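# Band the hair tie around the charger and its cable

## Task

Slide the hair tie around the charger and the cable coiled on it so that it sits square across them, well away from either end of the charger. Every turn of cable that was coiled on the charger at the start must still be coiled there, with nothing dangling, and the tie must press each turn against the charger's two wide faces. At the end the charger must rest on the desk, flat on one of its wide faces.

## Robot and tools

Robot: two six-joint arms, left_arm and right_arm, each with a parallel gripper. The left gripper's fingers can fold. A part held in the quarter of each pad nearest the tip is squeezed normally. Held nearer the palm, the fingers may wrap and draw it inward, so a narrow part may slip or drop and a wide one may be squeezed too hard. Pressing that gripper tip-first onto a surface folds the fingers easily unless fully closed. The right gripper's fingers are rigid.

Frame: everything uses the scene frame. Origin is at table-top height midway between the nominal bases, +z up, +x out over the table, left_arm on the +y side (not image sides). Calibrated bases: left_arm (+0.001, +0.642, 0) m, right_arm (+0.076, -0.711, 0) m, each turned slightly about z. In a gripper's own axes the fingers point along +z and close along y. end_effector_position is the point between the pads when shut; fingertips reach about 33 mm past it (about 9 mm when fully open). Reported poses can be off by a few centimetres.

A row is always 18 numbers in [-1, 1]: left_arm dx, dy, dz, rx, ry, rz, gripper position, force_limit, speed, then the same nine for right_arm. dx to rz are offsets, not poses: measured along scene axes from that arm's Hand target at the start of the action or move, turning about the Hand target's position. 1.0 is 0.6 m or 180 degrees; rx, ry, rz form one rotation vector. Every row is counted from that same start, not from the row before, but each new action or call starts from the current Hand target, so repeating an offset moves farther. All six zero re-requests the Hand target. The gripper numbers are absolute: position +1 fully open (140 mm), about -0.8 pads touch, -1 closes until blocked. force_limit (-1 about 14 N, 0 about 40 N, +1 about 58 N with a slow close) and speed (-1 about 30 mm/s, 0 about 140, +1 about 250) start at +1; faster closes grip harder. To leave a gripper unchanged, resend its last three numbers; 0 is a real command.

execute_actions(actions, cameras): actions is a list of actions; each action is up to 15 rows at 1/30 s, a short one holding its last row. An empty list returns images and the full state. cameras: names, ["all"], or [].

move(target, speed, blend, stop_force, zero, blocking, cameras): target is one row or a list of up to 15 rows, each an offset from the Hand targets at the move's start. Paths are straight, end together, last 0.5 to 10 s, and do not avoid obstacles. speed: m/s, 0.002 to 2, default 0.25 (turns up to twice that in rad/s), one value or one per target. blend: corner rounding in m, 0 means stop at each point. stop_force: 10 to 80 N for both arms; an arm's path ends when push against its motion exceeds it; use it only slowly, not while the gripper turns, and leave it out when backing off a contact. zero (default true) re-zeros before the move. blocking=false returns after about 0.5 s while the move runs (not with stop_force). The result adds a move: line such as done, off_target, moving, held or fault, plus limits (paced = clipped, held = a check withheld steps). Avoid paths near an arm's own base.

wait(seconds 0 to 10, cameras) lets time pass. stop(cameras) brakes a running move. zoom_image(camera, region [x0, y0, x1, y1], at most 504 x 504 px) enlarges the latest image of cam_high, cam_left_wrist or cam_right_wrist. clear_fault(arm) clears a reported torque or force fault. finished_scene(scene) ends the present scene, given by its number; it cannot be undone.

Control: each step the commanded pose is clipped to within 70 mm and 16 degrees of the measured gripper; Hand target in results is the last clipped command, and the next offsets count from it. A gripper often rests short; resend or add the gap. Joint ranges: elbow -2.792 to 2.792 rad, others -6.283 to 6.283.

Results: end_effector_position (m), quat_wxyz, velocities; Joint velocities may read within noise. object_status: 0 moving, 1 blocked while opening, 2 blocked while closing (a grip), 3 reached position or pads met. position_measured is in counts: 3 open, about 75 = 100 mm, 139 = 60 mm, 200 = 20 mm, 230 pads touching. To grip harder at status 2, raise force_limit and change position by 0.01 or more; to soften, open and reclose slowly. Tool commands shows current gripper commands. Joint torques, External joint torques and Flange force (gripper axes, includes held weight, noisy) show contact.

Avoid: stiff arms fault on firm contact. A torque fault occurs at contact torque of 302 (waist, shoulder), 142 (elbow) or 40 N m (wrist joints); a force fault at 144 N on any part. A faulted arm stays stopped until clear_fault; release any grip first if it pins the arm. Do not let the arms press on each other or a gripper close on the other's fingers. Do not drop, slam or shove parts, let anything fall off the table, or twist a gripper hard. Long loaded or stretched holds heat motors; MOTOR HOT warns, OVER-TEMPERATURE FAULT brakes that arm for 30 to 60 s.

Cameras, 672x504: cam_high, cam_low, cam_left_wrist, cam_right_wrist, on a stand behind the arms and on each wrist.

Each tool is called after "Emit:" as name(argument=value, ...), one argument or row to a line, values as JSON.

## Session

Emit:
execute_actions(
  actions=[],
)

Scene clock: 0.00 s.
left_arm: end_effector_position=(+0.7552, +0.6977, +0.2297) position_measured=3 object_status=3 end_effector_quat_wxyz=(-0.185, +0.922, +0.292, +0.173) | right_arm: end_effector_position=(+0.5133, +0.3760, +0.2037) position_measured=3 object_status=3 end_effector_quat_wxyz=(-0.187, +0.811, +0.546, +0.092)
Joint positions: left_arm=[-0.14 0.292 1.696 0.567 1.082 0.52] | right_arm=[1.132 0.93 0.669 0.254 1.204 1.428]
Joint velocities: within noise
Joint torques (N m): no reading
External joint torques (N m): no reading
Flange force (N): no reading
Hand target: left_arm +0.7552, +0.6977, +0.2297; -0.185, +0.922, +0.292, +0.173 | right_arm +0.5133, +0.3760, +0.2037; -0.187, +0.811, +0.546, +0.092
Tool commands: left_gripper/position=+1.0 left_gripper/force_limit=+1.0 left_gripper/speed=+1.0 right_gripper/position=+1.0 right_gripper/force_limit=+1.0 right_gripper/speed=+1.0

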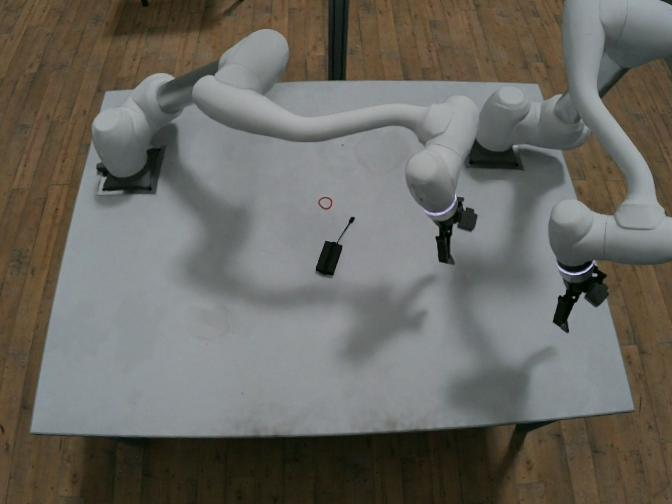

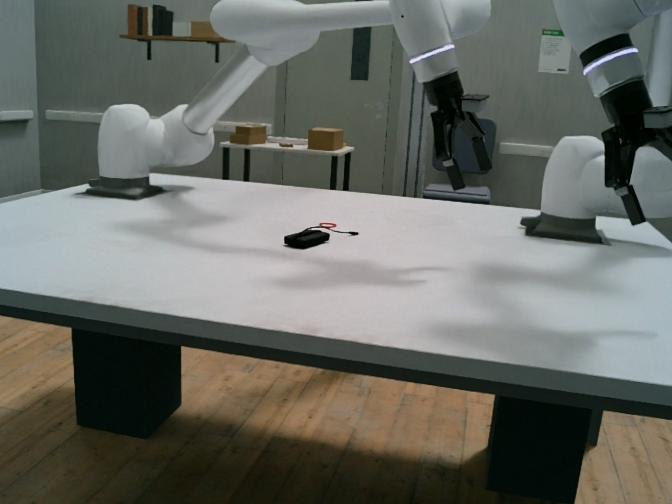

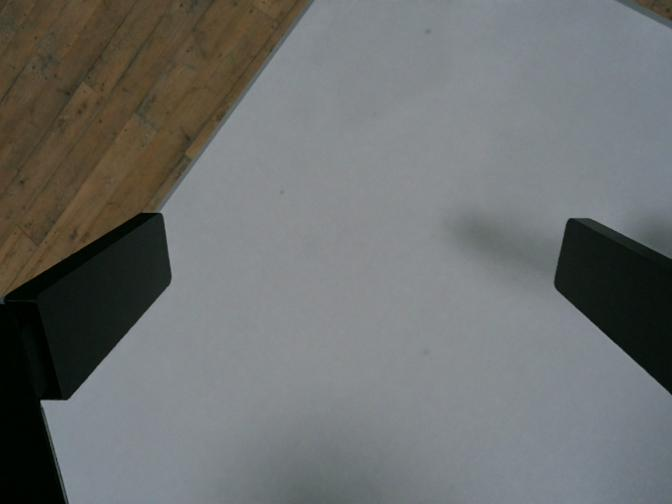

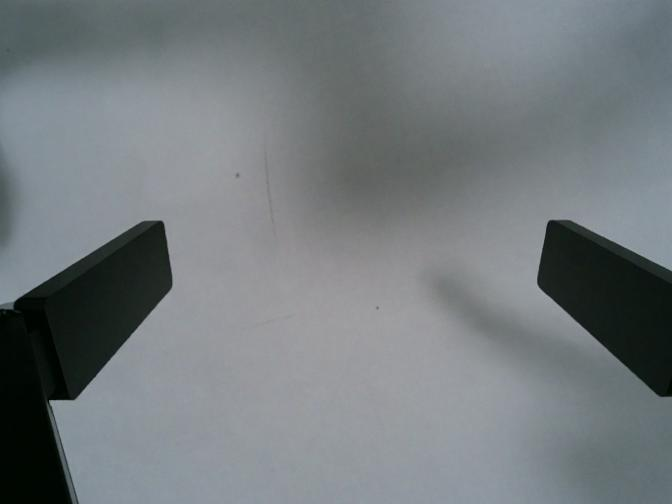

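Emit:
move(
  target=[
    [0,0,0,0,0,0,1,1,1,-0.055,-0.793,0.327,-0.129,-0.044,0.122,-0.85,-1,0],
    [-0.592,-0.58,0.2,-0.121,0.113,-0.191,1,1,1,-0.055,-0.793,0.327,-0.129,-0.044,0.122,-0.85,-1,0],
  ],
  speed=0.4,
)

Emit:
zoom_image(
  camera="cam_high",
  region=[290, 180, 390, 290],
)

Scene clock: 11.53 s.
left_arm: end_effector_position=(+0.4000, +0.3498, +0.3497) position_measured=3 object_status=3 end_effector_quat_wxyz=(+0.000, +1.000, +0.000, +0.000) | right_arm: end_effector_position=(+0.4803, -0.0998, +0.3999) position_measured=232 object_status=3 end_effector_quat_wxyz=(+0.003, +0.706, +0.708, -0.001)
Joint positions: left_arm=[-0.659 -0.095 1.823 0.001 1.414 0.868] | right_arm=[0.981 0.285 1.312 -0.005 1.547 0.939]
Joint torques (N m): left_arm=[-0.9 -28.31 -41.31 4.52 -0.12 -0.22] | right_arm=[0.04 -71.96 -44.28 4.1 0.03 -0.28]
External joint torques (N m): left_arm=[0.97 -4.25 -1.35 -0.13 0.07 0.22] | right_arm=[0.07 0.98 2.38 0.22 -0.06 0.28]
Flange force (N): left_arm=[-2.5 -4.8 -3.4] | right_arm=[-2.7 -2.4 4.3]
Hand target: left_arm +0.4000, +0.3497, +0.3497; +0.000, +1.000, +0.000, +0.000 | right_arm +0.4803, -0.0998, +0.3999; +0.003, +0.706, +0.708, -0.001
Off the commanded pose: left_arm 0.000 m, 0 deg | right_arm 0.000 m, 0 deg.
move: done

Scaled by 4.582 from the camera's 672x504 image, which has a finer 960x720 frame.
This view is cut from an older image: the scene may have changed since it was taken.

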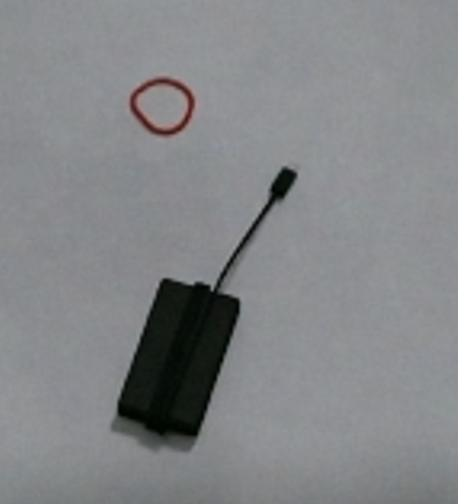

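Emit:
move(
  target=[-0.225,-0.5,-0.116,0,0,0,-0.6,-1,0,0.05,-0.467,-0.167,0.5,0,0,-0.85,-1,0],
  speed=0.4,
  cameras=["all"],
)

Scene clock: 15.00 s.
left_arm: end_effector_position=(+0.2650, +0.0498, +0.2801) position_measured=205 object_status=3 end_effector_quat_wxyz=(+0.000, +1.000, +0.000, +0.000) | right_arm: end_effector_position=(+0.5102, -0.3801, +0.2997) position_measured=232 object_status=3 end_effector_quat_wxyz=(+0.497, -0.501, -0.501, -0.500)
Joint positions: left_arm=[-1.162 0.177 1.666 0.001 1.299 0.365] | right_arm=[-0.043 0.186 2.352 1.502 1.612 -0.972]
Joint torques (N m): left_arm=[-0.28 -56.87 -40.35 4.44 -0.11 -0.07] | right_arm=[-0.37 -46.13 -28.77 1.32 2.3 -0.31]
External joint torques (N m): left_arm=[0.29 -3.28 -1.17 -0.15 0.09 0.07] | right_arm=[0.43 -0.12 1.72 0.41 -0.01 0.31]
Flange force (N): left_arm=[-0.7 -2.9 -3.1] | right_arm=[0.0 -2.9 1.8]
Hand target: left_arm +0.2650, +0.0497, +0.2801; +0.000, +1.000, +0.000, +0.000 | right_arm +0.5103, -0.3800, +0.2997; +0.497, -0.501, -0.501, -0.500
Off the commanded pose: left_arm 0.000 m, 0 deg | right_arm 0.000 m, 0 deg.
move: done

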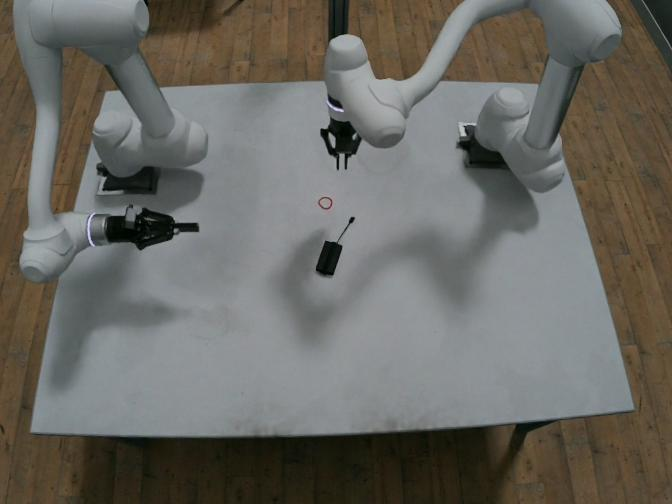

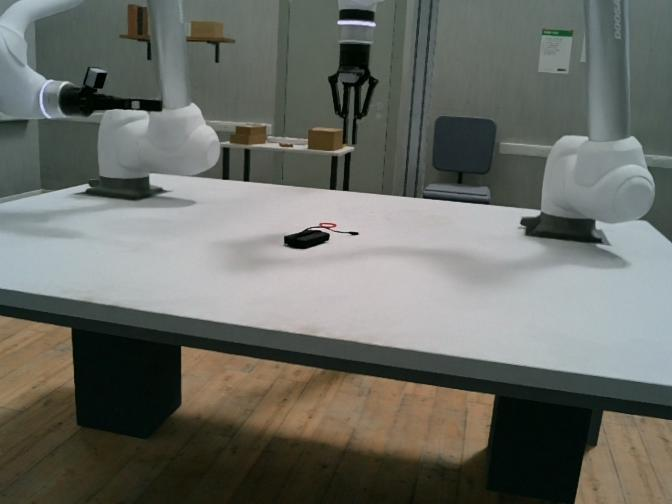

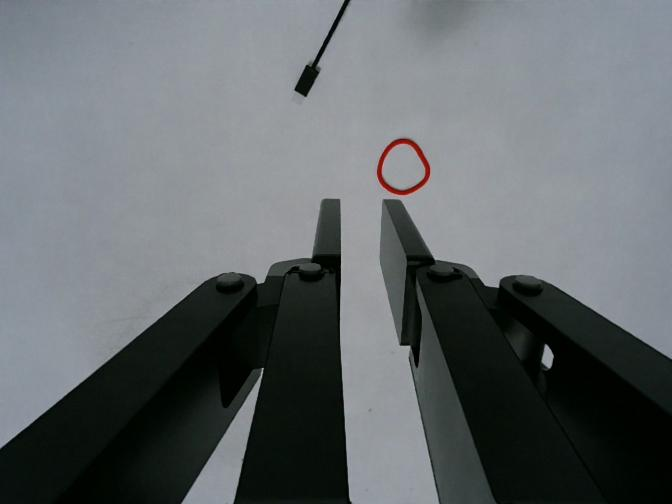

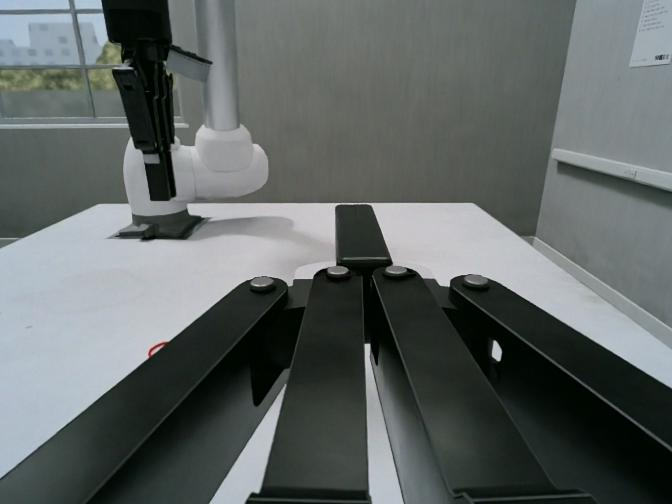

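Emit:
move(
  target=[
    [-0.007,-0.049,-0.25,0,0,0,-0.6,-1,0,0,0,0,0,0,0,-0.85,-1,0],
    [-0.007,-0.049,-0.35,0,0,0,-0.6,-1,0,0,0,0,0,0,0,-0.85,-1,0],
  ],
  speed=[0.3,0.12],
  blend=[0.01,0],
  cameras=["cam_left_wrist","cam_low"],
)

Emit:
zoom_image(
  camera="cam_left_wrist",
  region=[270, 80, 470, 280],
)

Emit:
zoom_image(
  camera="cam_low",
  region=[290, 180, 370, 250],
)

Scene clock: 18.07 s.
left_arm: end_effector_position=(+0.2608, +0.0203, +0.0702) position_measured=205 object_status=3 end_effector_quat_wxyz=(+0.000, +1.000, +0.000, +0.000) | right_arm: end_effector_position=(+0.5103, -0.3800, +0.2997) position_measured=232 object_status=3 end_effector_quat_wxyz=(+0.497, -0.501, -0.501, -0.500)
Joint positions: left_arm=[-1.184 0.364 1.836 0.001 0.942 0.343] | right_arm=[-0.043 0.187 2.352 1.502 1.612 -0.972]
Joint torques (N m): left_arm=[-0.76 -69.46 -34.09 3.82 -0.08 -0.12] | right_arm=[0 -46.24 -28.57 1.42 2.21 -0.31]
External joint torques (N m): left_arm=[0.73 -3.49 -0.93 -0.21 0.05 0.12] | right_arm=[-0.04 -0.01 1.51 0.33 0.07 0.31]
Flange force (N): left_arm=[0.1 -3.0 -4.2] | right_arm=[-0.1 -2.5 0.5]
Hand target: left_arm +0.2608, +0.0203, +0.0701; +0.000, +1.000, +0.000, +0.000 | right_arm +0.5103, -0.3800, +0.2997; +0.497, -0.501, -0.501, -0.500
Off the commanded pose: left_arm 0.000 m, 0 deg | right_arm 0.000 m, 0 deg.
move: done
Images, in order (width x height): cam_low 672x504, cam_left_wrist 672x504.

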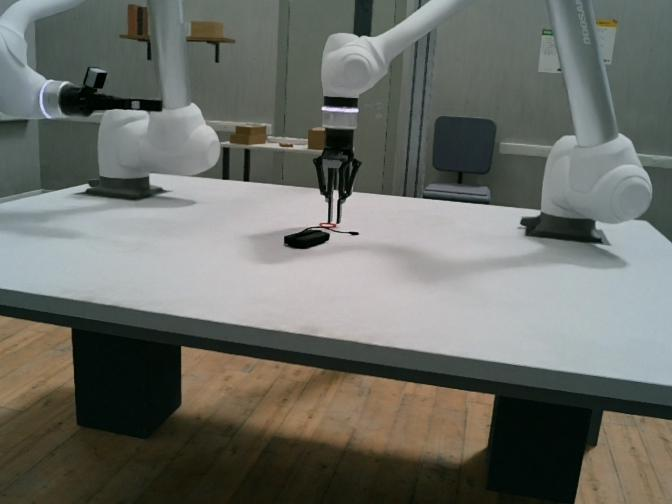

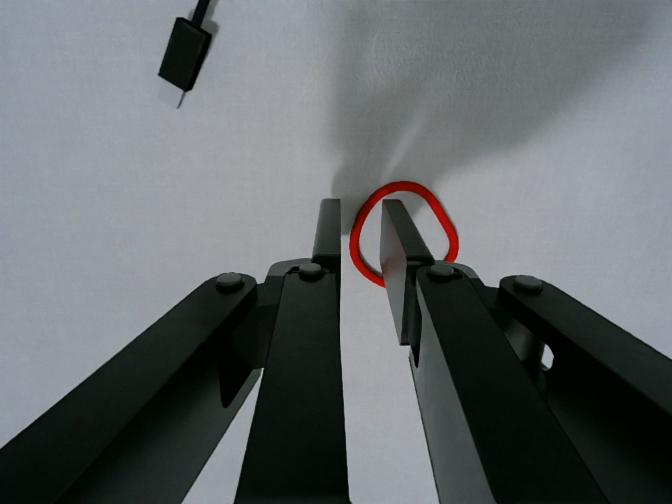

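Scaled by 2.520 from the camera's 672x504 image, which has a finer 960x720 frame.

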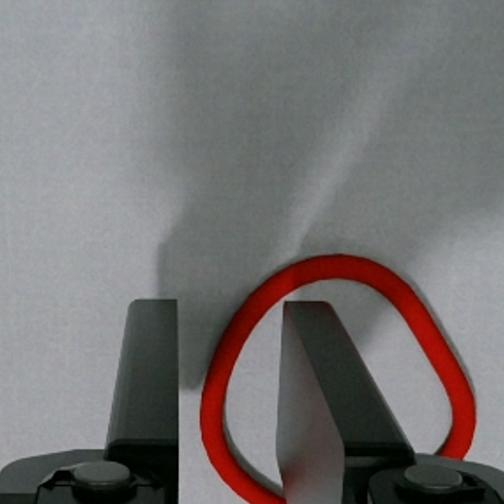

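Scaled by 6.300 from the camera's 672x504 image, which has a finer 960x720 frame.

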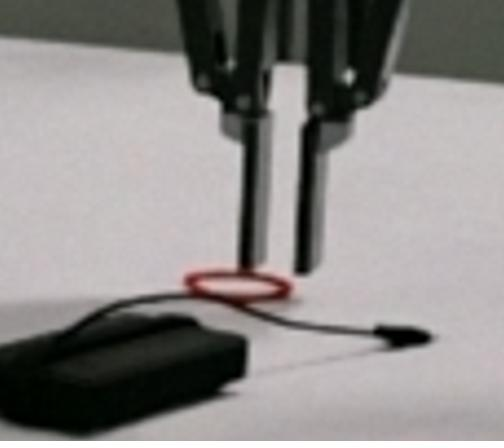

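Emit:
move(
  target=[
    [-0.004,-0.002,-0.0158,0,0,0,-0.6,-1,-1,0,0,0,0,0,0,-0.85,-1,0],
    [-0.004,-0.002,-0.0158,0,0,0,-1,-1,-1,0,0,0,0,0,0,-0.85,-1,0],
  ],
  speed=0.04,
  cameras=["cam_left_wrist","cam_low"],
)

Emit:
zoom_image(
  camera="cam_low",
  region=[290, 180, 370, 250],
)

Emit:
zoom_image(
  camera="cam_left_wrist",
  region=[270, 80, 470, 280],
)

Scene clock: 21.10 s.
left_arm: end_effector_position=(+0.2584, +0.0191, +0.0607) position_measured=226 object_status=0 end_effector_quat_wxyz=(+0.000, +1.000, +0.000, +0.000) | right_arm: end_effector_position=(+0.5103, -0.3800, +0.2997) position_measured=232 object_status=3 end_effector_quat_wxyz=(+0.497, -0.501, -0.501, -0.500)
Joint positions: left_arm=[-1.188 0.374 1.842 0.001 0.925 0.339] | right_arm=[-0.043 0.187 2.352 1.502 1.612 -0.972]
Joint torques (N m): left_arm=[-0.46 -69.31 -33.5 3.7 -0.06 -0.07] | right_arm=[-0.85 -45.34 -28.75 1.43 2.21 -0.31]
External joint torques (N m): left_arm=[0.31 -4.05 -1.08 -0.14 0.03 0.07] | right_arm=[0.91 -0.89 1.68 0.29 0.07 0.31]
Flange force (N): left_arm=[-0.7 -3.2 -4.9] | right_arm=[1.5 -3.7 2.6]
Hand target: left_arm +0.2584, +0.0191, +0.0606; +0.000, +1.000, +0.000, +0.000 | right_arm +0.5103, -0.3800, +0.2997; +0.497, -0.501, -0.501, -0.500
Off the commanded pose: left_arm 0.000 m, 0 deg | right_arm 0.000 m, 0 deg.
move: done
Images, in order (width x height): cam_low 672x504, cam_left_wrist 672x504.

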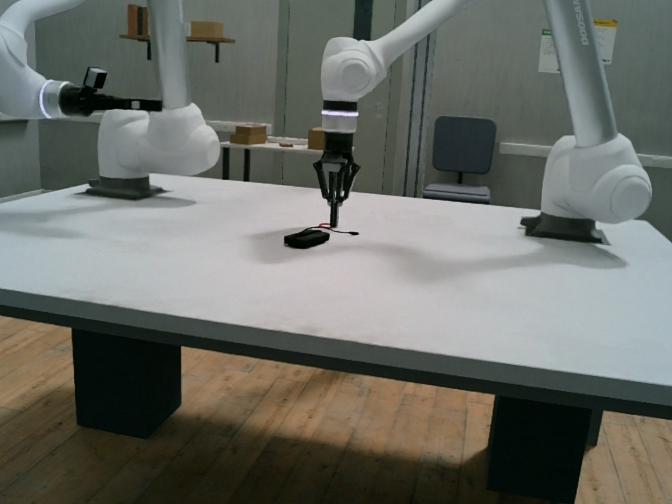

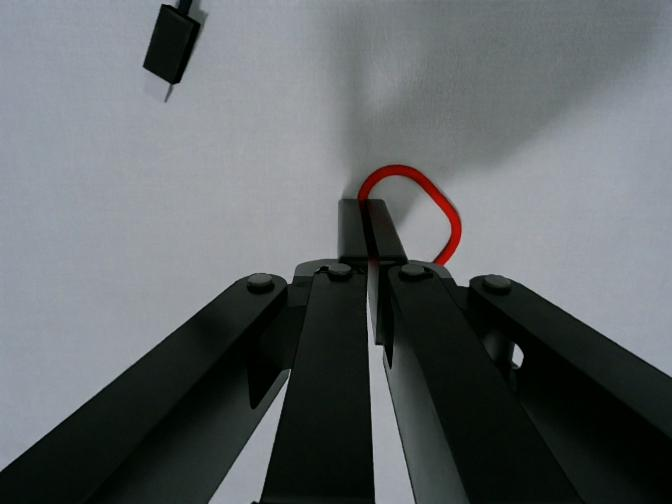

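Scaled by 6.300 from the camera's 672x504 image, which has a finer 960x720 frame.

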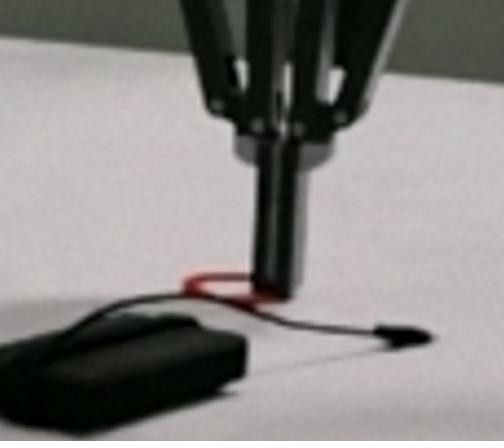

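Scaled by 2.520 from the camera's 672x504 image, which has a finer 960x720 frame.

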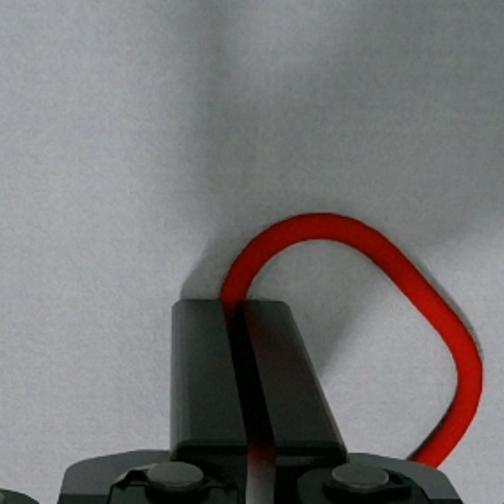

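Emit:
move(
  target=[
    [0.0,0,0.3,0,0,0,-1,-1,-1,0,0,0,0,0,0,-0.85,-1,0],
    [0.4357,0.05,0.4998,0,0,0.667,-1,-1,-1,0.0155,0.2,0.0585,0,0.5,0,-0.85,-1,0],
    [0.4357,-0.0325,0.4998,0,0.7071,0.7071,-1,-1,-1,0.0155,0.38,0.0627,0,0.5,0,-0.85,-1,0],
  ],
  speed=[0.2,0.45,0.45],
  blend=[0.02,0.01,0],
  cameras=["cam_low","cam_left_wrist","cam_right_wrist"],
)

Emit:
zoom_image(
  camera="cam_low",
  region=[200, 60, 320, 140],
)

Emit:
zoom_image(
  camera="cam_right_wrist",
  region=[250, 80, 430, 280],
)

Scene clock: 28.77 s.
left_arm: end_effector_position=(+0.5198, -0.0004, +0.3606) position_measured=226 object_status=2 end_effector_quat_wxyz=(+0.000, +0.000, +0.707, -0.707) | right_arm: end_effector_position=(+0.5196, -0.1521, +0.3373) position_measured=232 object_status=3 end_effector_quat_wxyz=(+0.706, -0.708, -0.003, +0.001)
Joint positions: left_arm=[-0.552 0.319 2.001 -2.002 1.149 -0.728] | right_arm=[0.441 0.212 2.21 1.874 1.311 0.677]
Joint torques (N m): left_arm=[-0.43 -60.86 -30 -3.19 2.32 -0.13] | right_arm=[-0.03 -53.44 -33.83 0.49 2.13 -0.36]
External joint torques (N m): left_arm=[0.45 -3.14 -0.76 -0.24 0.21 0.08] | right_arm=[0.11 -0.07 2.06 0.32 0.02 0.31]
Flange force (N): left_arm=[2.1 -3.8 -1.9] | right_arm=[-3.5 0.8 -1.1]
Hand target: left_arm +0.5198, -0.0004, +0.3605; -0.001, +0.000, +0.707, -0.707 | right_arm +0.5196, -0.1520, +0.3373; +0.706, -0.708, -0.003, +0.001
Off the commanded pose: left_arm 0.000 m, 0 deg | right_arm 0.000 m, 0 deg.
move: done
Images, in order (width x height): cam_low 672x504, cam_left_wrist 672x504, cam_right_wrist 672x504.

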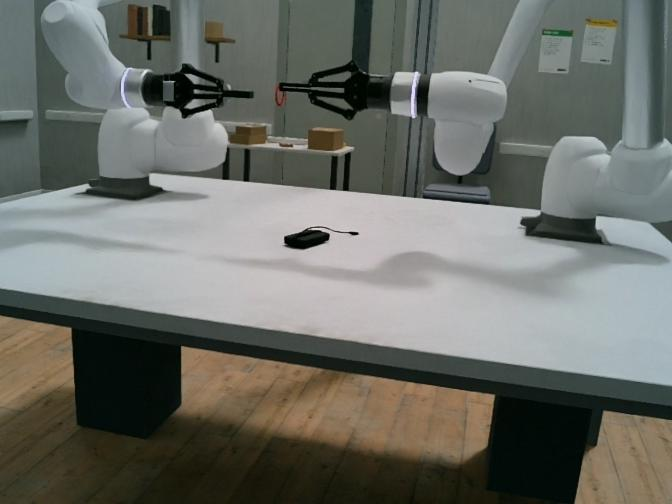

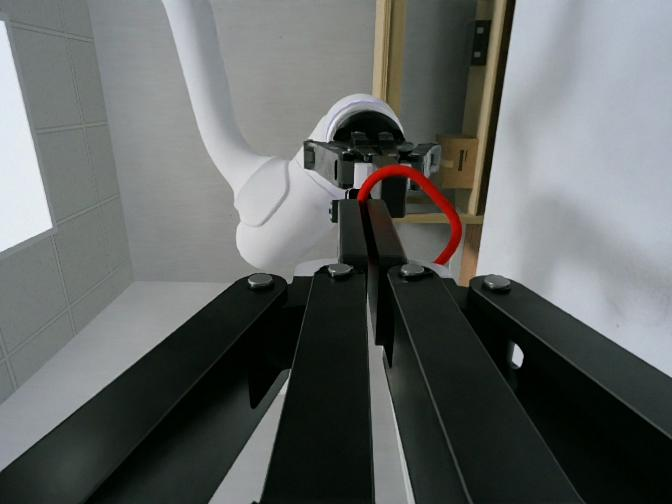

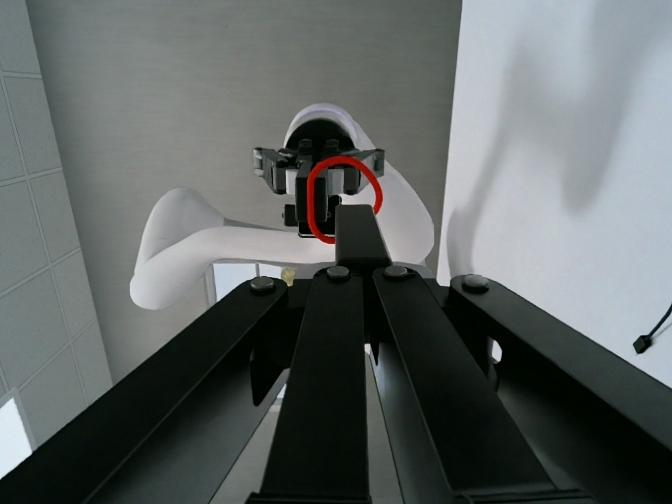

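Scaled by 4.200 from the camera's 672x504 image, which has a finer 960x720 frame.

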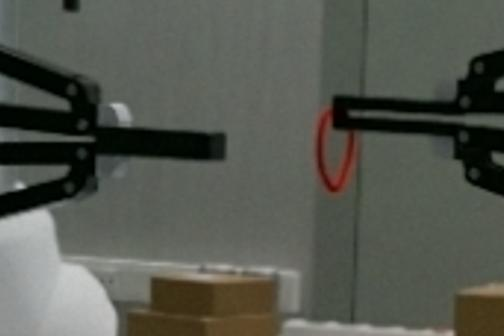

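Scaled by 2.520 from the camera's 672x504 image, which has a finer 960x720 frame.

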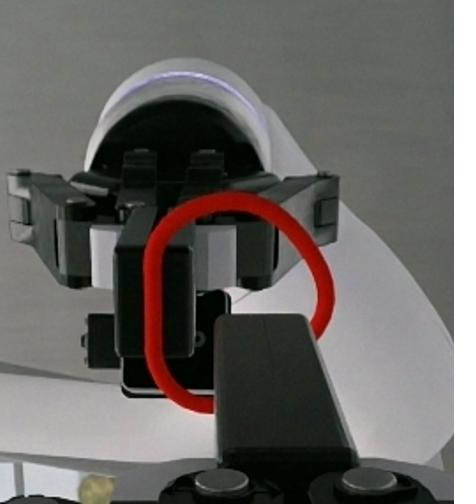

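Emit:
move(
  target=[0,0,0,0,0,0,-1,-1,-1,0.005,0.10,0,0,0,0,-0.85,-1,0],
  speed=0.08,
  cameras=["cam_right_wrist","cam_low","cam_high"],
)

Scene clock: 38.83 s.
left_arm: end_effector_position=(+0.5198, -0.0004, +0.3605) position_measured=226 object_status=2 end_effector_quat_wxyz=(-0.001, +0.000, +0.707, -0.707) | right_arm: end_effector_position=(+0.5226, -0.0921, +0.3373) position_measured=232 object_status=3 end_effector_quat_wxyz=(+0.706, -0.708, -0.003, +0.001)
Joint positions: left_arm=[-0.552 0.319 2.001 -2.002 1.149 -0.728] | right_arm=[0.544 0.254 2.152 1.953 1.242 0.67]
Joint torques (N m): left_arm=[-0.37 -60.54 -30.03 -3.24 2.3 -0.15] | right_arm=[0.03 -58.28 -34.16 0.24 2.16 -0.29]
External joint torques (N m): left_arm=[0.45 -3.7 -0.81 -0.2 0.24 0.1] | right_arm=[-0.14 -0.13 1.74 0.32 0 0.24]
Flange force (N): left_arm=[2.6 -4.5 -2.3] | right_arm=[-2.8 0.6 -1.7]
Hand target: left_arm +0.5198, -0.0004, +0.3605; -0.001, +0.000, +0.707, -0.707 | right_arm +0.5226, -0.0920, +0.3373; +0.706, -0.708, -0.003, +0.001
Off the commanded pose: left_arm 0.000 m, 0 deg | right_arm 0.000 m, 0 deg.
move: done
Images, in order (width x height): cam_high 672x504, cam_low 672x504, cam_right_wrist 672x504.

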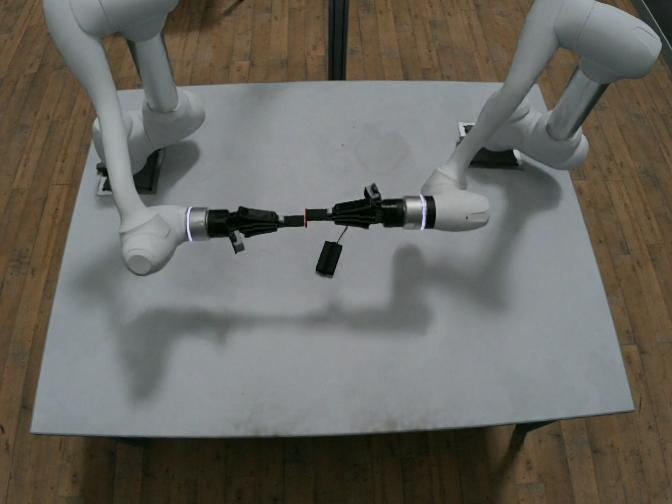

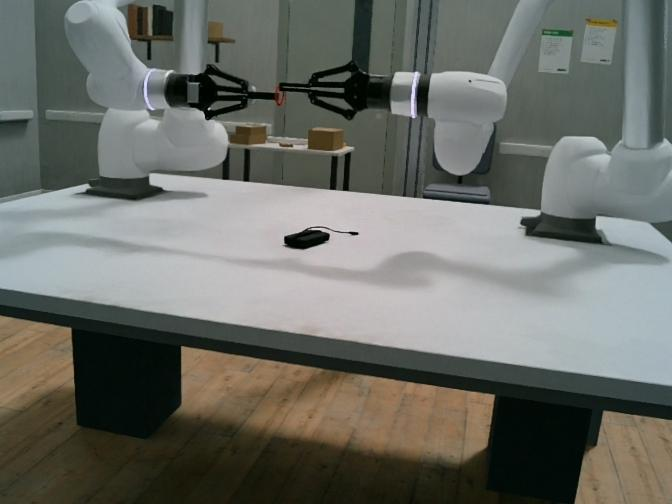

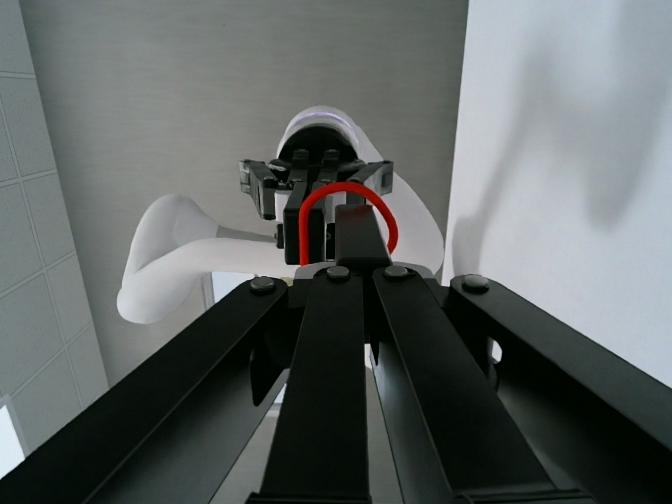

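Emit:
zoom_image(
  camera="cam_right_wrist",
  region=[270, 160, 430, 290],
)

Scaled by 3.150 from the camera's 672x504 image, which has a finer 960x720 frame.

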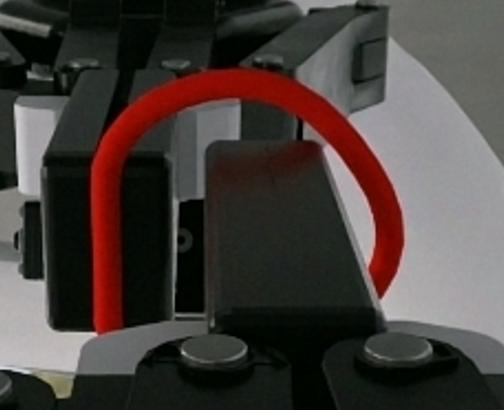

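Emit:
move(
  target=[0,0,0,0,0,0,-1,-1,-1,0,0.046,0,0,0,0,-0.85,-1,0],
  speed=0.06,
  cameras=["cam_right_wrist","cam_left_wrist"],
)

Emit:
zoom_image(
  camera="cam_left_wrist",
  region=[230, 100, 450, 290],
)

Scene clock: 41.87 s.
left_arm: end_effector_position=(+0.5198, -0.0004, +0.3605) position_measured=226 object_status=2 end_effector_quat_wxyz=(-0.001, +0.000, +0.707, -0.707) | right_arm: end_effector_position=(+0.5226, -0.0645, +0.3373) position_measured=232 object_status=3 end_effector_quat_wxyz=(+0.706, -0.708, -0.003, +0.001)
Joint positions: left_arm=[-0.552 0.319 2.001 -2.002 1.149 -0.728] | right_arm=[0.588 0.274 2.123 1.987 1.211 0.666]
Joint torques (N m): left_arm=[-0.16 -60.52 -30 -3.2 2.32 -0.18] | right_arm=[-0.19 -60.87 -34.51 0.05 2.02 -0.36]
External joint torques (N m): left_arm=[0.12 -3.53 -0.78 -0.23 0.22 0.13] | right_arm=[0.41 0.09 1.77 0.34 0.17 0.31]
Flange force (N): left_arm=[2.8 -4.2 -1.7] | right_arm=[-3.0 1.0 -1.0]
Hand target: left_arm +0.5198, -0.0004, +0.3605; -0.001, +0.000, +0.707, -0.707 | right_arm +0.5226, -0.0644, +0.3373; +0.706, -0.708, -0.003, +0.001
Off the commanded pose: left_arm 0.000 m, 0 deg | right_arm 0.000 m, 0 deg.
move: done
Images, in order (width x height): cam_left_wrist 672x504, cam_right_wrist 672x504.

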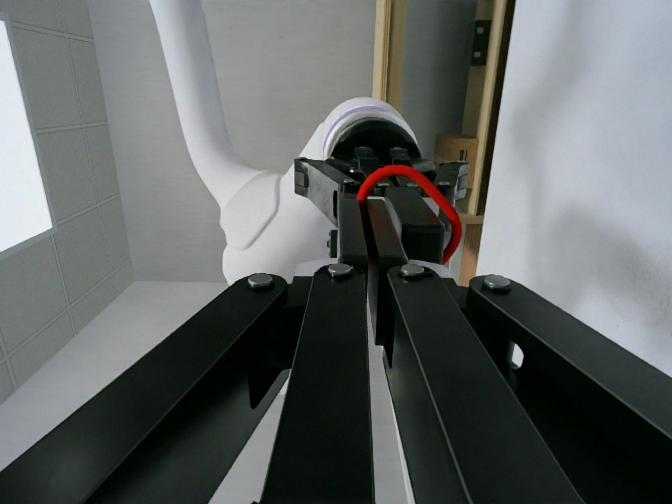

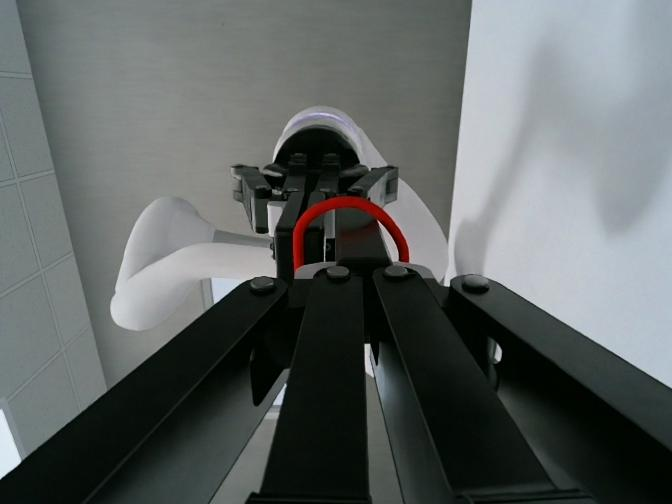

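Scaled by 2.291 from the camera's 672x504 image, which has a finer 960x720 frame.

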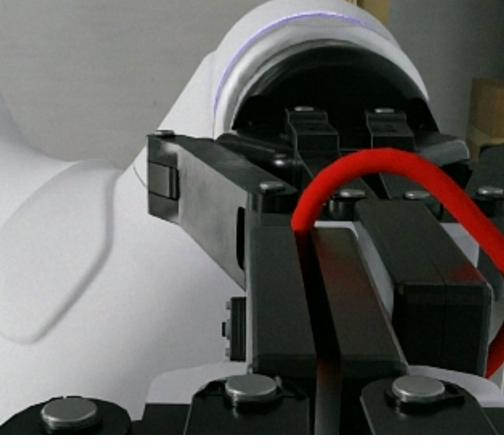

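Emit:
move(
  target=[
    [0,0,0,0,0,0,-1,-1,-1,0,0.015,0,0,0,0,-0.85,-1,0],
    [0,0,0,0,0,0,-1,-1,-1,0,0.015,-0.018,0,0,0,-0.85,-1,0],
  ],
  speed=0.05,
  cameras=["cam_right_wrist","cam_left_wrist"],
)

Emit:
zoom_image(
  camera="cam_left_wrist",
  region=[280, 100, 500, 290],
)

Scene clock: 44.43 s.
left_arm: end_effector_position=(+0.5198, -0.0004, +0.3605) position_measured=226 object_status=2 end_effector_quat_wxyz=(-0.001, +0.000, +0.707, -0.707) | right_arm: end_effector_position=(+0.5226, -0.0554, +0.3266) position_measured=232 object_status=3 end_effector_quat_wxyz=(+0.706, -0.708, -0.003, +0.001)
Joint positions: left_arm=[-0.552 0.319 2.001 -2.002 1.149 -0.728] | right_arm=[0.602 0.296 2.12 2.005 1.21 0.643]
Joint torques (N m): left_arm=[-0.75 -60.78 -30.22 -3.28 2.43 -0.16] | right_arm=[0.52 -62.2 -33.82 -0.08 2.11 -0.37]
External joint torques (N m): left_arm=[0.63 -2.91 -0.37 -0.13 0.09 0.12] | right_arm=[-0.32 -0.13 1.67 0.39 0.1 0.32]
Flange force (N): left_arm=[2.3 -3.4 -2.4] | right_arm=[-2.5 0.5 -2.1]
Hand target: left_arm +0.5198, -0.0004, +0.3605; -0.001, +0.000, +0.707, -0.707 | right_arm +0.5226, -0.0554, +0.3265; +0.706, -0.708, -0.003, +0.001
Off the commanded pose: left_arm 0.000 m, 0 deg | right_arm 0.000 m, 0 deg.
move: done
Images, in order (width x height): cam_left_wrist 672x504, cam_right_wrist 672x504.

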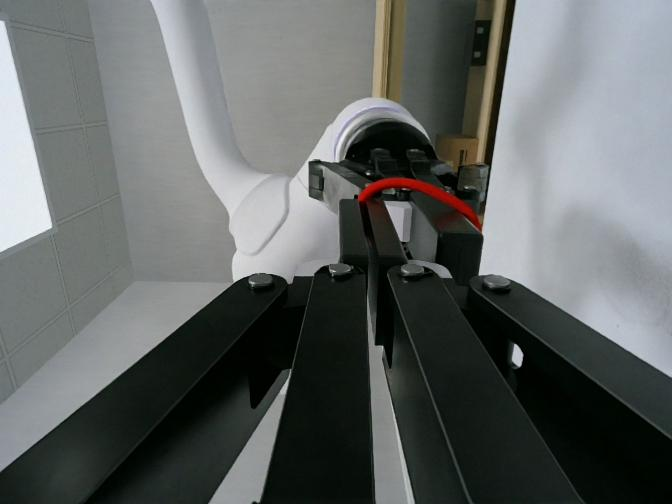

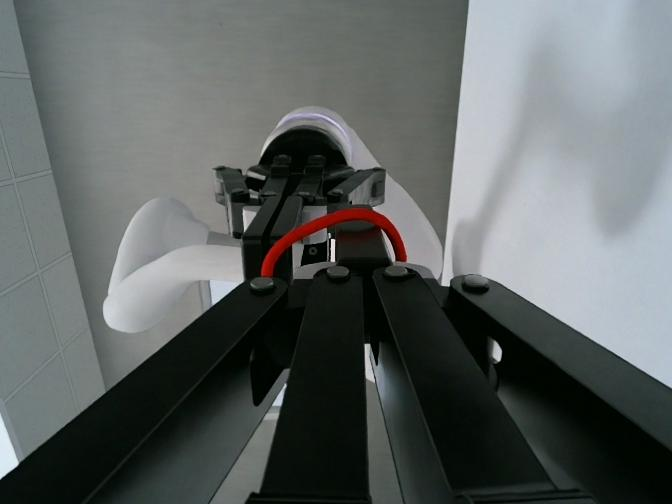

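Scaled by 2.291 from the camera's 672x504 image, which has a finer 960x720 frame.

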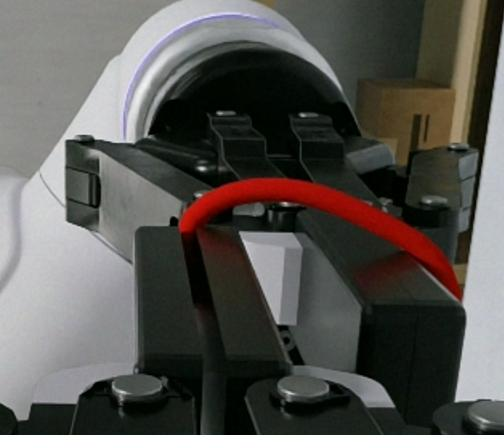

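Emit:
move(
  target=[
    [0,0,0,0,0,0,-1,-1,-1,0,0,0,0,0,0,-0.66,-1,-1],
    [0,0,0,0,0,0,-0.69,-1,-1,0,0,0,0,0,0,-0.66,-1,-1],
    [0,0.02,0,0,0,0,-0.69,-1,-1,0,0,0,0,0,0,-0.66,-1,-1],
  ],
  speed=0.05,
  cameras=["cam_right_wrist","cam_left_wrist"],
)

Emit:
zoom_image(
  camera="cam_right_wrist",
  region=[230, 160, 450, 290],
)

Scene clock: 47.77 s.
left_arm: end_effector_position=(+0.5198, +0.0116, +0.3605) position_measured=215 object_status=3 end_effector_quat_wxyz=(-0.001, +0.000, +0.707, -0.707) | right_arm: end_effector_position=(+0.5226, -0.0554, +0.3265) position_measured=213 object_status=3 end_effector_quat_wxyz=(+0.706, -0.708, -0.003, +0.001)
Joint positions: left_arm=[-0.535 0.311 2.013 -1.99 1.162 -0.73] | right_arm=[0.602 0.296 2.12 2.005 1.21 0.643]
Joint torques (N m): left_arm=[0.01 -59.57 -29.87 -3.17 2.35 -0.13] | right_arm=[-0.2 -62.21 -33.9 0.04 2.18 -0.28]
External joint torques (N m): left_arm=[0.03 -3.55 -0.71 -0.24 0.18 0.08] | right_arm=[-0.03 -0.08 1.69 0.32 0.03 0.24]
Flange force (N): left_arm=[3.0 -4.3 -1.6] | right_arm=[-2.8 0.7 -1.6]
Hand target: left_arm +0.5198, +0.0116, +0.3605; -0.001, +0.000, +0.707, -0.707 | right_arm +0.5226, -0.0554, +0.3265; +0.706, -0.708, -0.003, +0.001
Off the commanded pose: left_arm 0.000 m, 0 deg | right_arm 0.000 m, 0 deg.
move: done
Images, in order (width x height): cam_left_wrist 672x504, cam_right_wrist 672x504.

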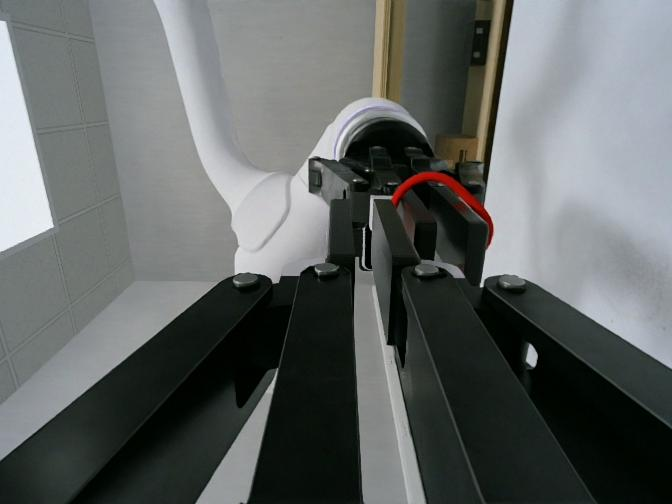

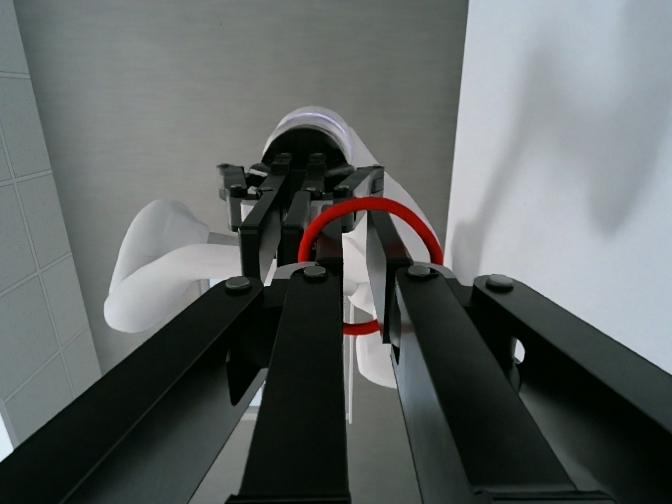

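Scaled by 2.291 from the camera's 672x504 image, which has a finer 960x720 frame.

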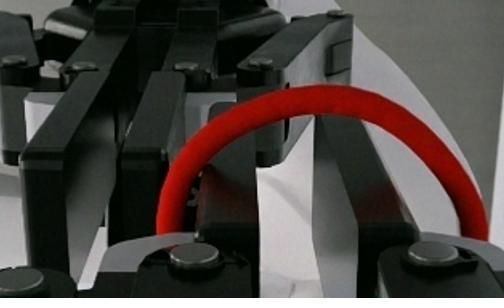

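Emit:
move(
  target=[
    [0,0.1,0,0,0,0,-0.69,-1,-1,0,0,0,0,0,0,-0.66,-1,-1],
    [0,0.12,0,0,0,0,-0.69,-1,-1,0,0,0,0,0,0,-0.2,-1,-1],
  ],
  speed=0.12,
  cameras=["cam_right_wrist","cam_high"],
)

Emit:
zoom_image(
  camera="cam_high",
  region=[280, 200, 390, 300],
)

Scene clock: 51.53 s.
left_arm: end_effector_position=(+0.5198, +0.0836, +0.3605) position_measured=215 object_status=3 end_effector_quat_wxyz=(-0.001, +0.000, +0.707, -0.707) | right_arm: end_effector_position=(+0.5226, -0.0554, +0.3265) position_measured=154 object_status=0 end_effector_quat_wxyz=(+0.706, -0.708, -0.003, +0.001)
Joint positions: left_arm=[-0.428 0.269 2.074 -1.912 1.241 -0.742] | right_arm=[0.602 0.296 2.12 2.005 1.21 0.643]
Joint torques (N m): left_arm=[0.01 -54.18 -29.02 -2.98 2.31 -0.18] | right_arm=[0.36 -63.05 -33.68 -0.05 2.16 -0.34]
External joint torques (N m): left_arm=[0.09 -3.54 -0.52 -0.25 0.18 0.13] | right_arm=[-0.12 0.68 1.48 0.37 0.05 0.29]
Flange force (N): left_arm=[3.5 -4.4 -1.5] | right_arm=[-1.6 1.6 -1.0]
Hand target: left_arm +0.5198, +0.0836, +0.3605; -0.001, +0.000, +0.707, -0.707 | right_arm +0.5226, -0.0554, +0.3265; +0.706, -0.708, -0.003, +0.001
Off the commanded pose: left_arm 0.000 m, 0 deg | right_arm 0.000 m, 0 deg.
move: done
Images, in order (width x height): cam_high 672x504, cam_right_wrist 672x504.

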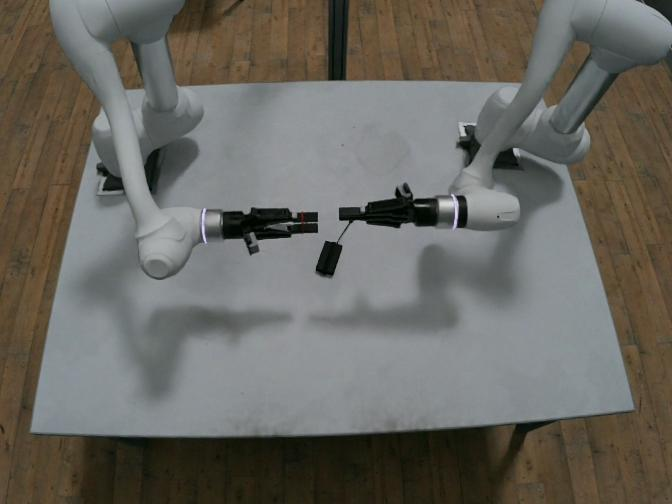

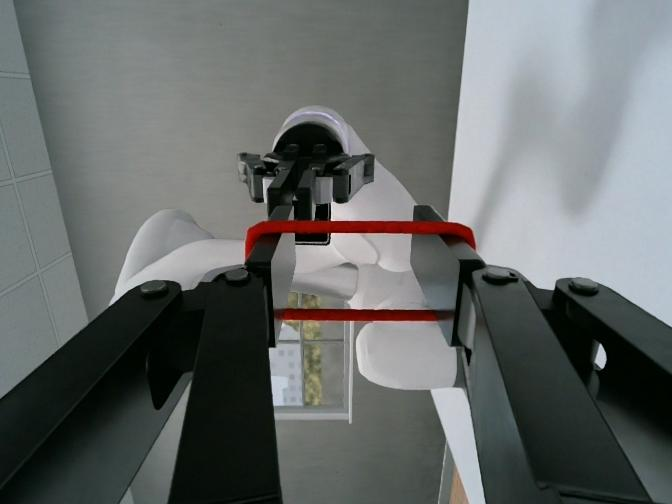

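Scaled by 4.582 from the camera's 672x504 image, which has a finer 960x720 frame.

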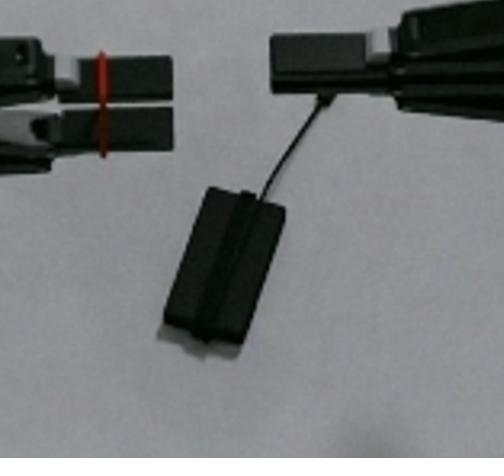

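Emit:
move(
  target=[
    [0,0.36,0,0,0,0,-0.69,-1,-1,-0.0877,0.05,0.0,-0.496,0.07,-0.07,-0.2,-1,-1],
    [0,0.36,0,0,0,0,-0.69,-1,-1,-0.0877,0.1423,-0.261,-0.496,0.07,-0.07,0.25,-1,-1],
  ],
  speed=0.3,
  blend=[0.03,0],
  cameras=["cam_right_wrist","cam_high"],
)

Scene clock: 61.97 s.
left_arm: end_effector_position=(+0.5198, +0.2996, +0.3605) position_measured=215 object_status=3 end_effector_quat_wxyz=(-0.001, +0.000, +0.707, -0.707) | right_arm: end_effector_position=(+0.4700, +0.0299, +0.1699) position_measured=154 object_status=1 end_effector_quat_wxyz=(+0.000, +0.990, -0.138, -0.003)
Joint positions: left_arm=[-0.042 0.206 2.16 -1.631 1.513 -0.775] | right_arm=[1.079 0.528 1.381 0.005 1.235 2.886]
Joint torques (N m): left_arm=[-0.22 -45.4 -26.83 -2.34 2.2 -0.13] | right_arm=[0.38 -93.02 -41.63 3.72 0.03 -0.25]
External joint torques (N m): left_arm=[0.2 -3.58 -0.48 -0.22 0.22 0.08] | right_arm=[-0.67 1.56 2.13 0.3 -0.04 0.25]
Flange force (N): left_arm=[4.0 -5.1 -0.5] | right_arm=[-0.1 2.9 3.1]
Hand target: left_arm +0.5198, +0.2996, +0.3605; -0.001, +0.000, +0.707, -0.707 | right_arm +0.4700, +0.0299, +0.1699; +0.000, +0.990, -0.138, -0.003
Off the commanded pose: left_arm 0.000 m, 0 deg | right_arm 0.000 m, 0 deg.
move: done
Images, in order (width x height): cam_high 672x504, cam_right_wrist 672x504.

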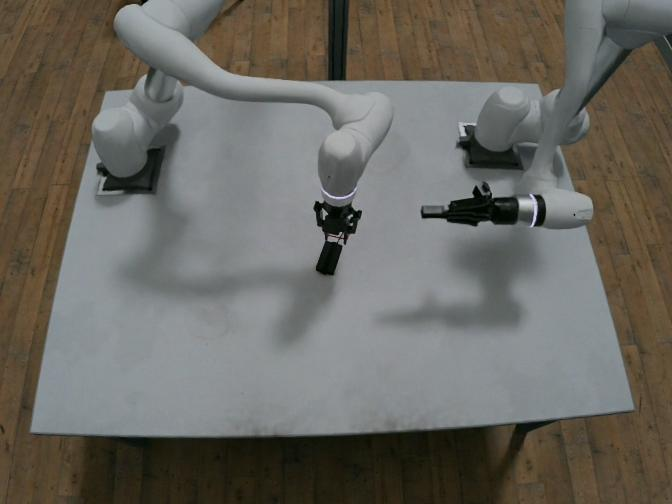

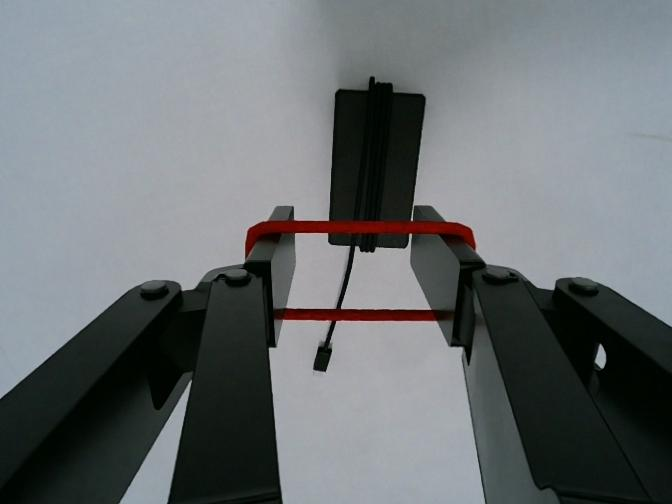

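Emit:
move(
  target=[
    [0,0,0,0,0,0,-0.69,-1,-1,0,0,0,0,0,0,0.15,1,0],
    [0,0,0,0,0,0,-0.69,-1,-1,0.0148,-0.0388,-0.13,0,0,-0.0139,0.15,1,0],
  ],
  speed=0.15,
  cameras=["cam_right_wrist"],
)

Scene clock: 67.30 s.
left_arm: end_effector_position=(+0.5198, +0.2996, +0.3605) position_measured=215 object_status=3 end_effector_quat_wxyz=(-0.001, +0.000, +0.707, -0.707) | right_arm: end_effector_position=(+0.4789, +0.0067, +0.0919) position_measured=110 object_status=3 end_effector_quat_wxyz=(+0.000, +0.987, -0.160, -0.003)
Joint positions: left_arm=[-0.042 0.206 2.16 -1.631 1.513 -0.775] | right_arm=[1.055 0.554 1.491 0.006 1.099 2.905]
Joint torques (N m): left_arm=[-0.27 -45.32 -26.84 -2.32 2.19 -0.16] | right_arm=[-0.05 -93.16 -39.28 3.56 0 -0.32]
External joint torques (N m): left_arm=[0.21 -3.6 -0.31 -0.22 0.23 0.11] | right_arm=[0.04 1.61 2.03 0.22 -0.01 0.32]
Flange force (N): left_arm=[4.4 -4.9 -0.5] | right_arm=[-0.9 2.4 2.8]
Hand target: left_arm +0.5198, +0.2996, +0.3605; -0.001, +0.000, +0.707, -0.707 | right_arm +0.4789, +0.0067, +0.0919; +0.000, +0.987, -0.160, -0.003
Off the commanded pose: left_arm 0.000 m, 0 deg | right_arm 0.000 m, 0 deg.
move: done
Images, in order (width x height): cam_right_wrist 672x504.

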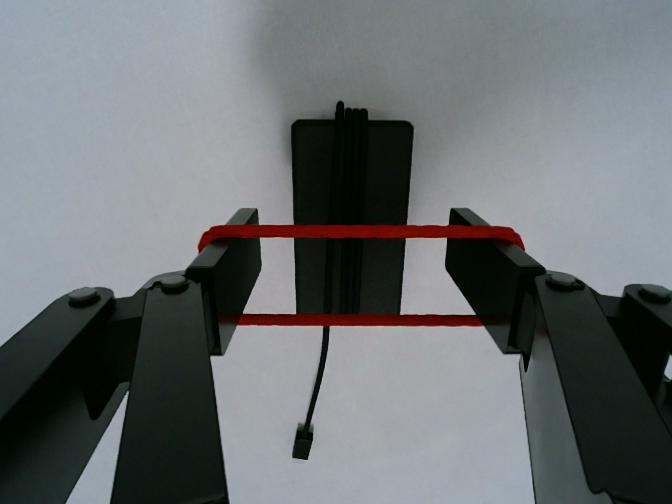

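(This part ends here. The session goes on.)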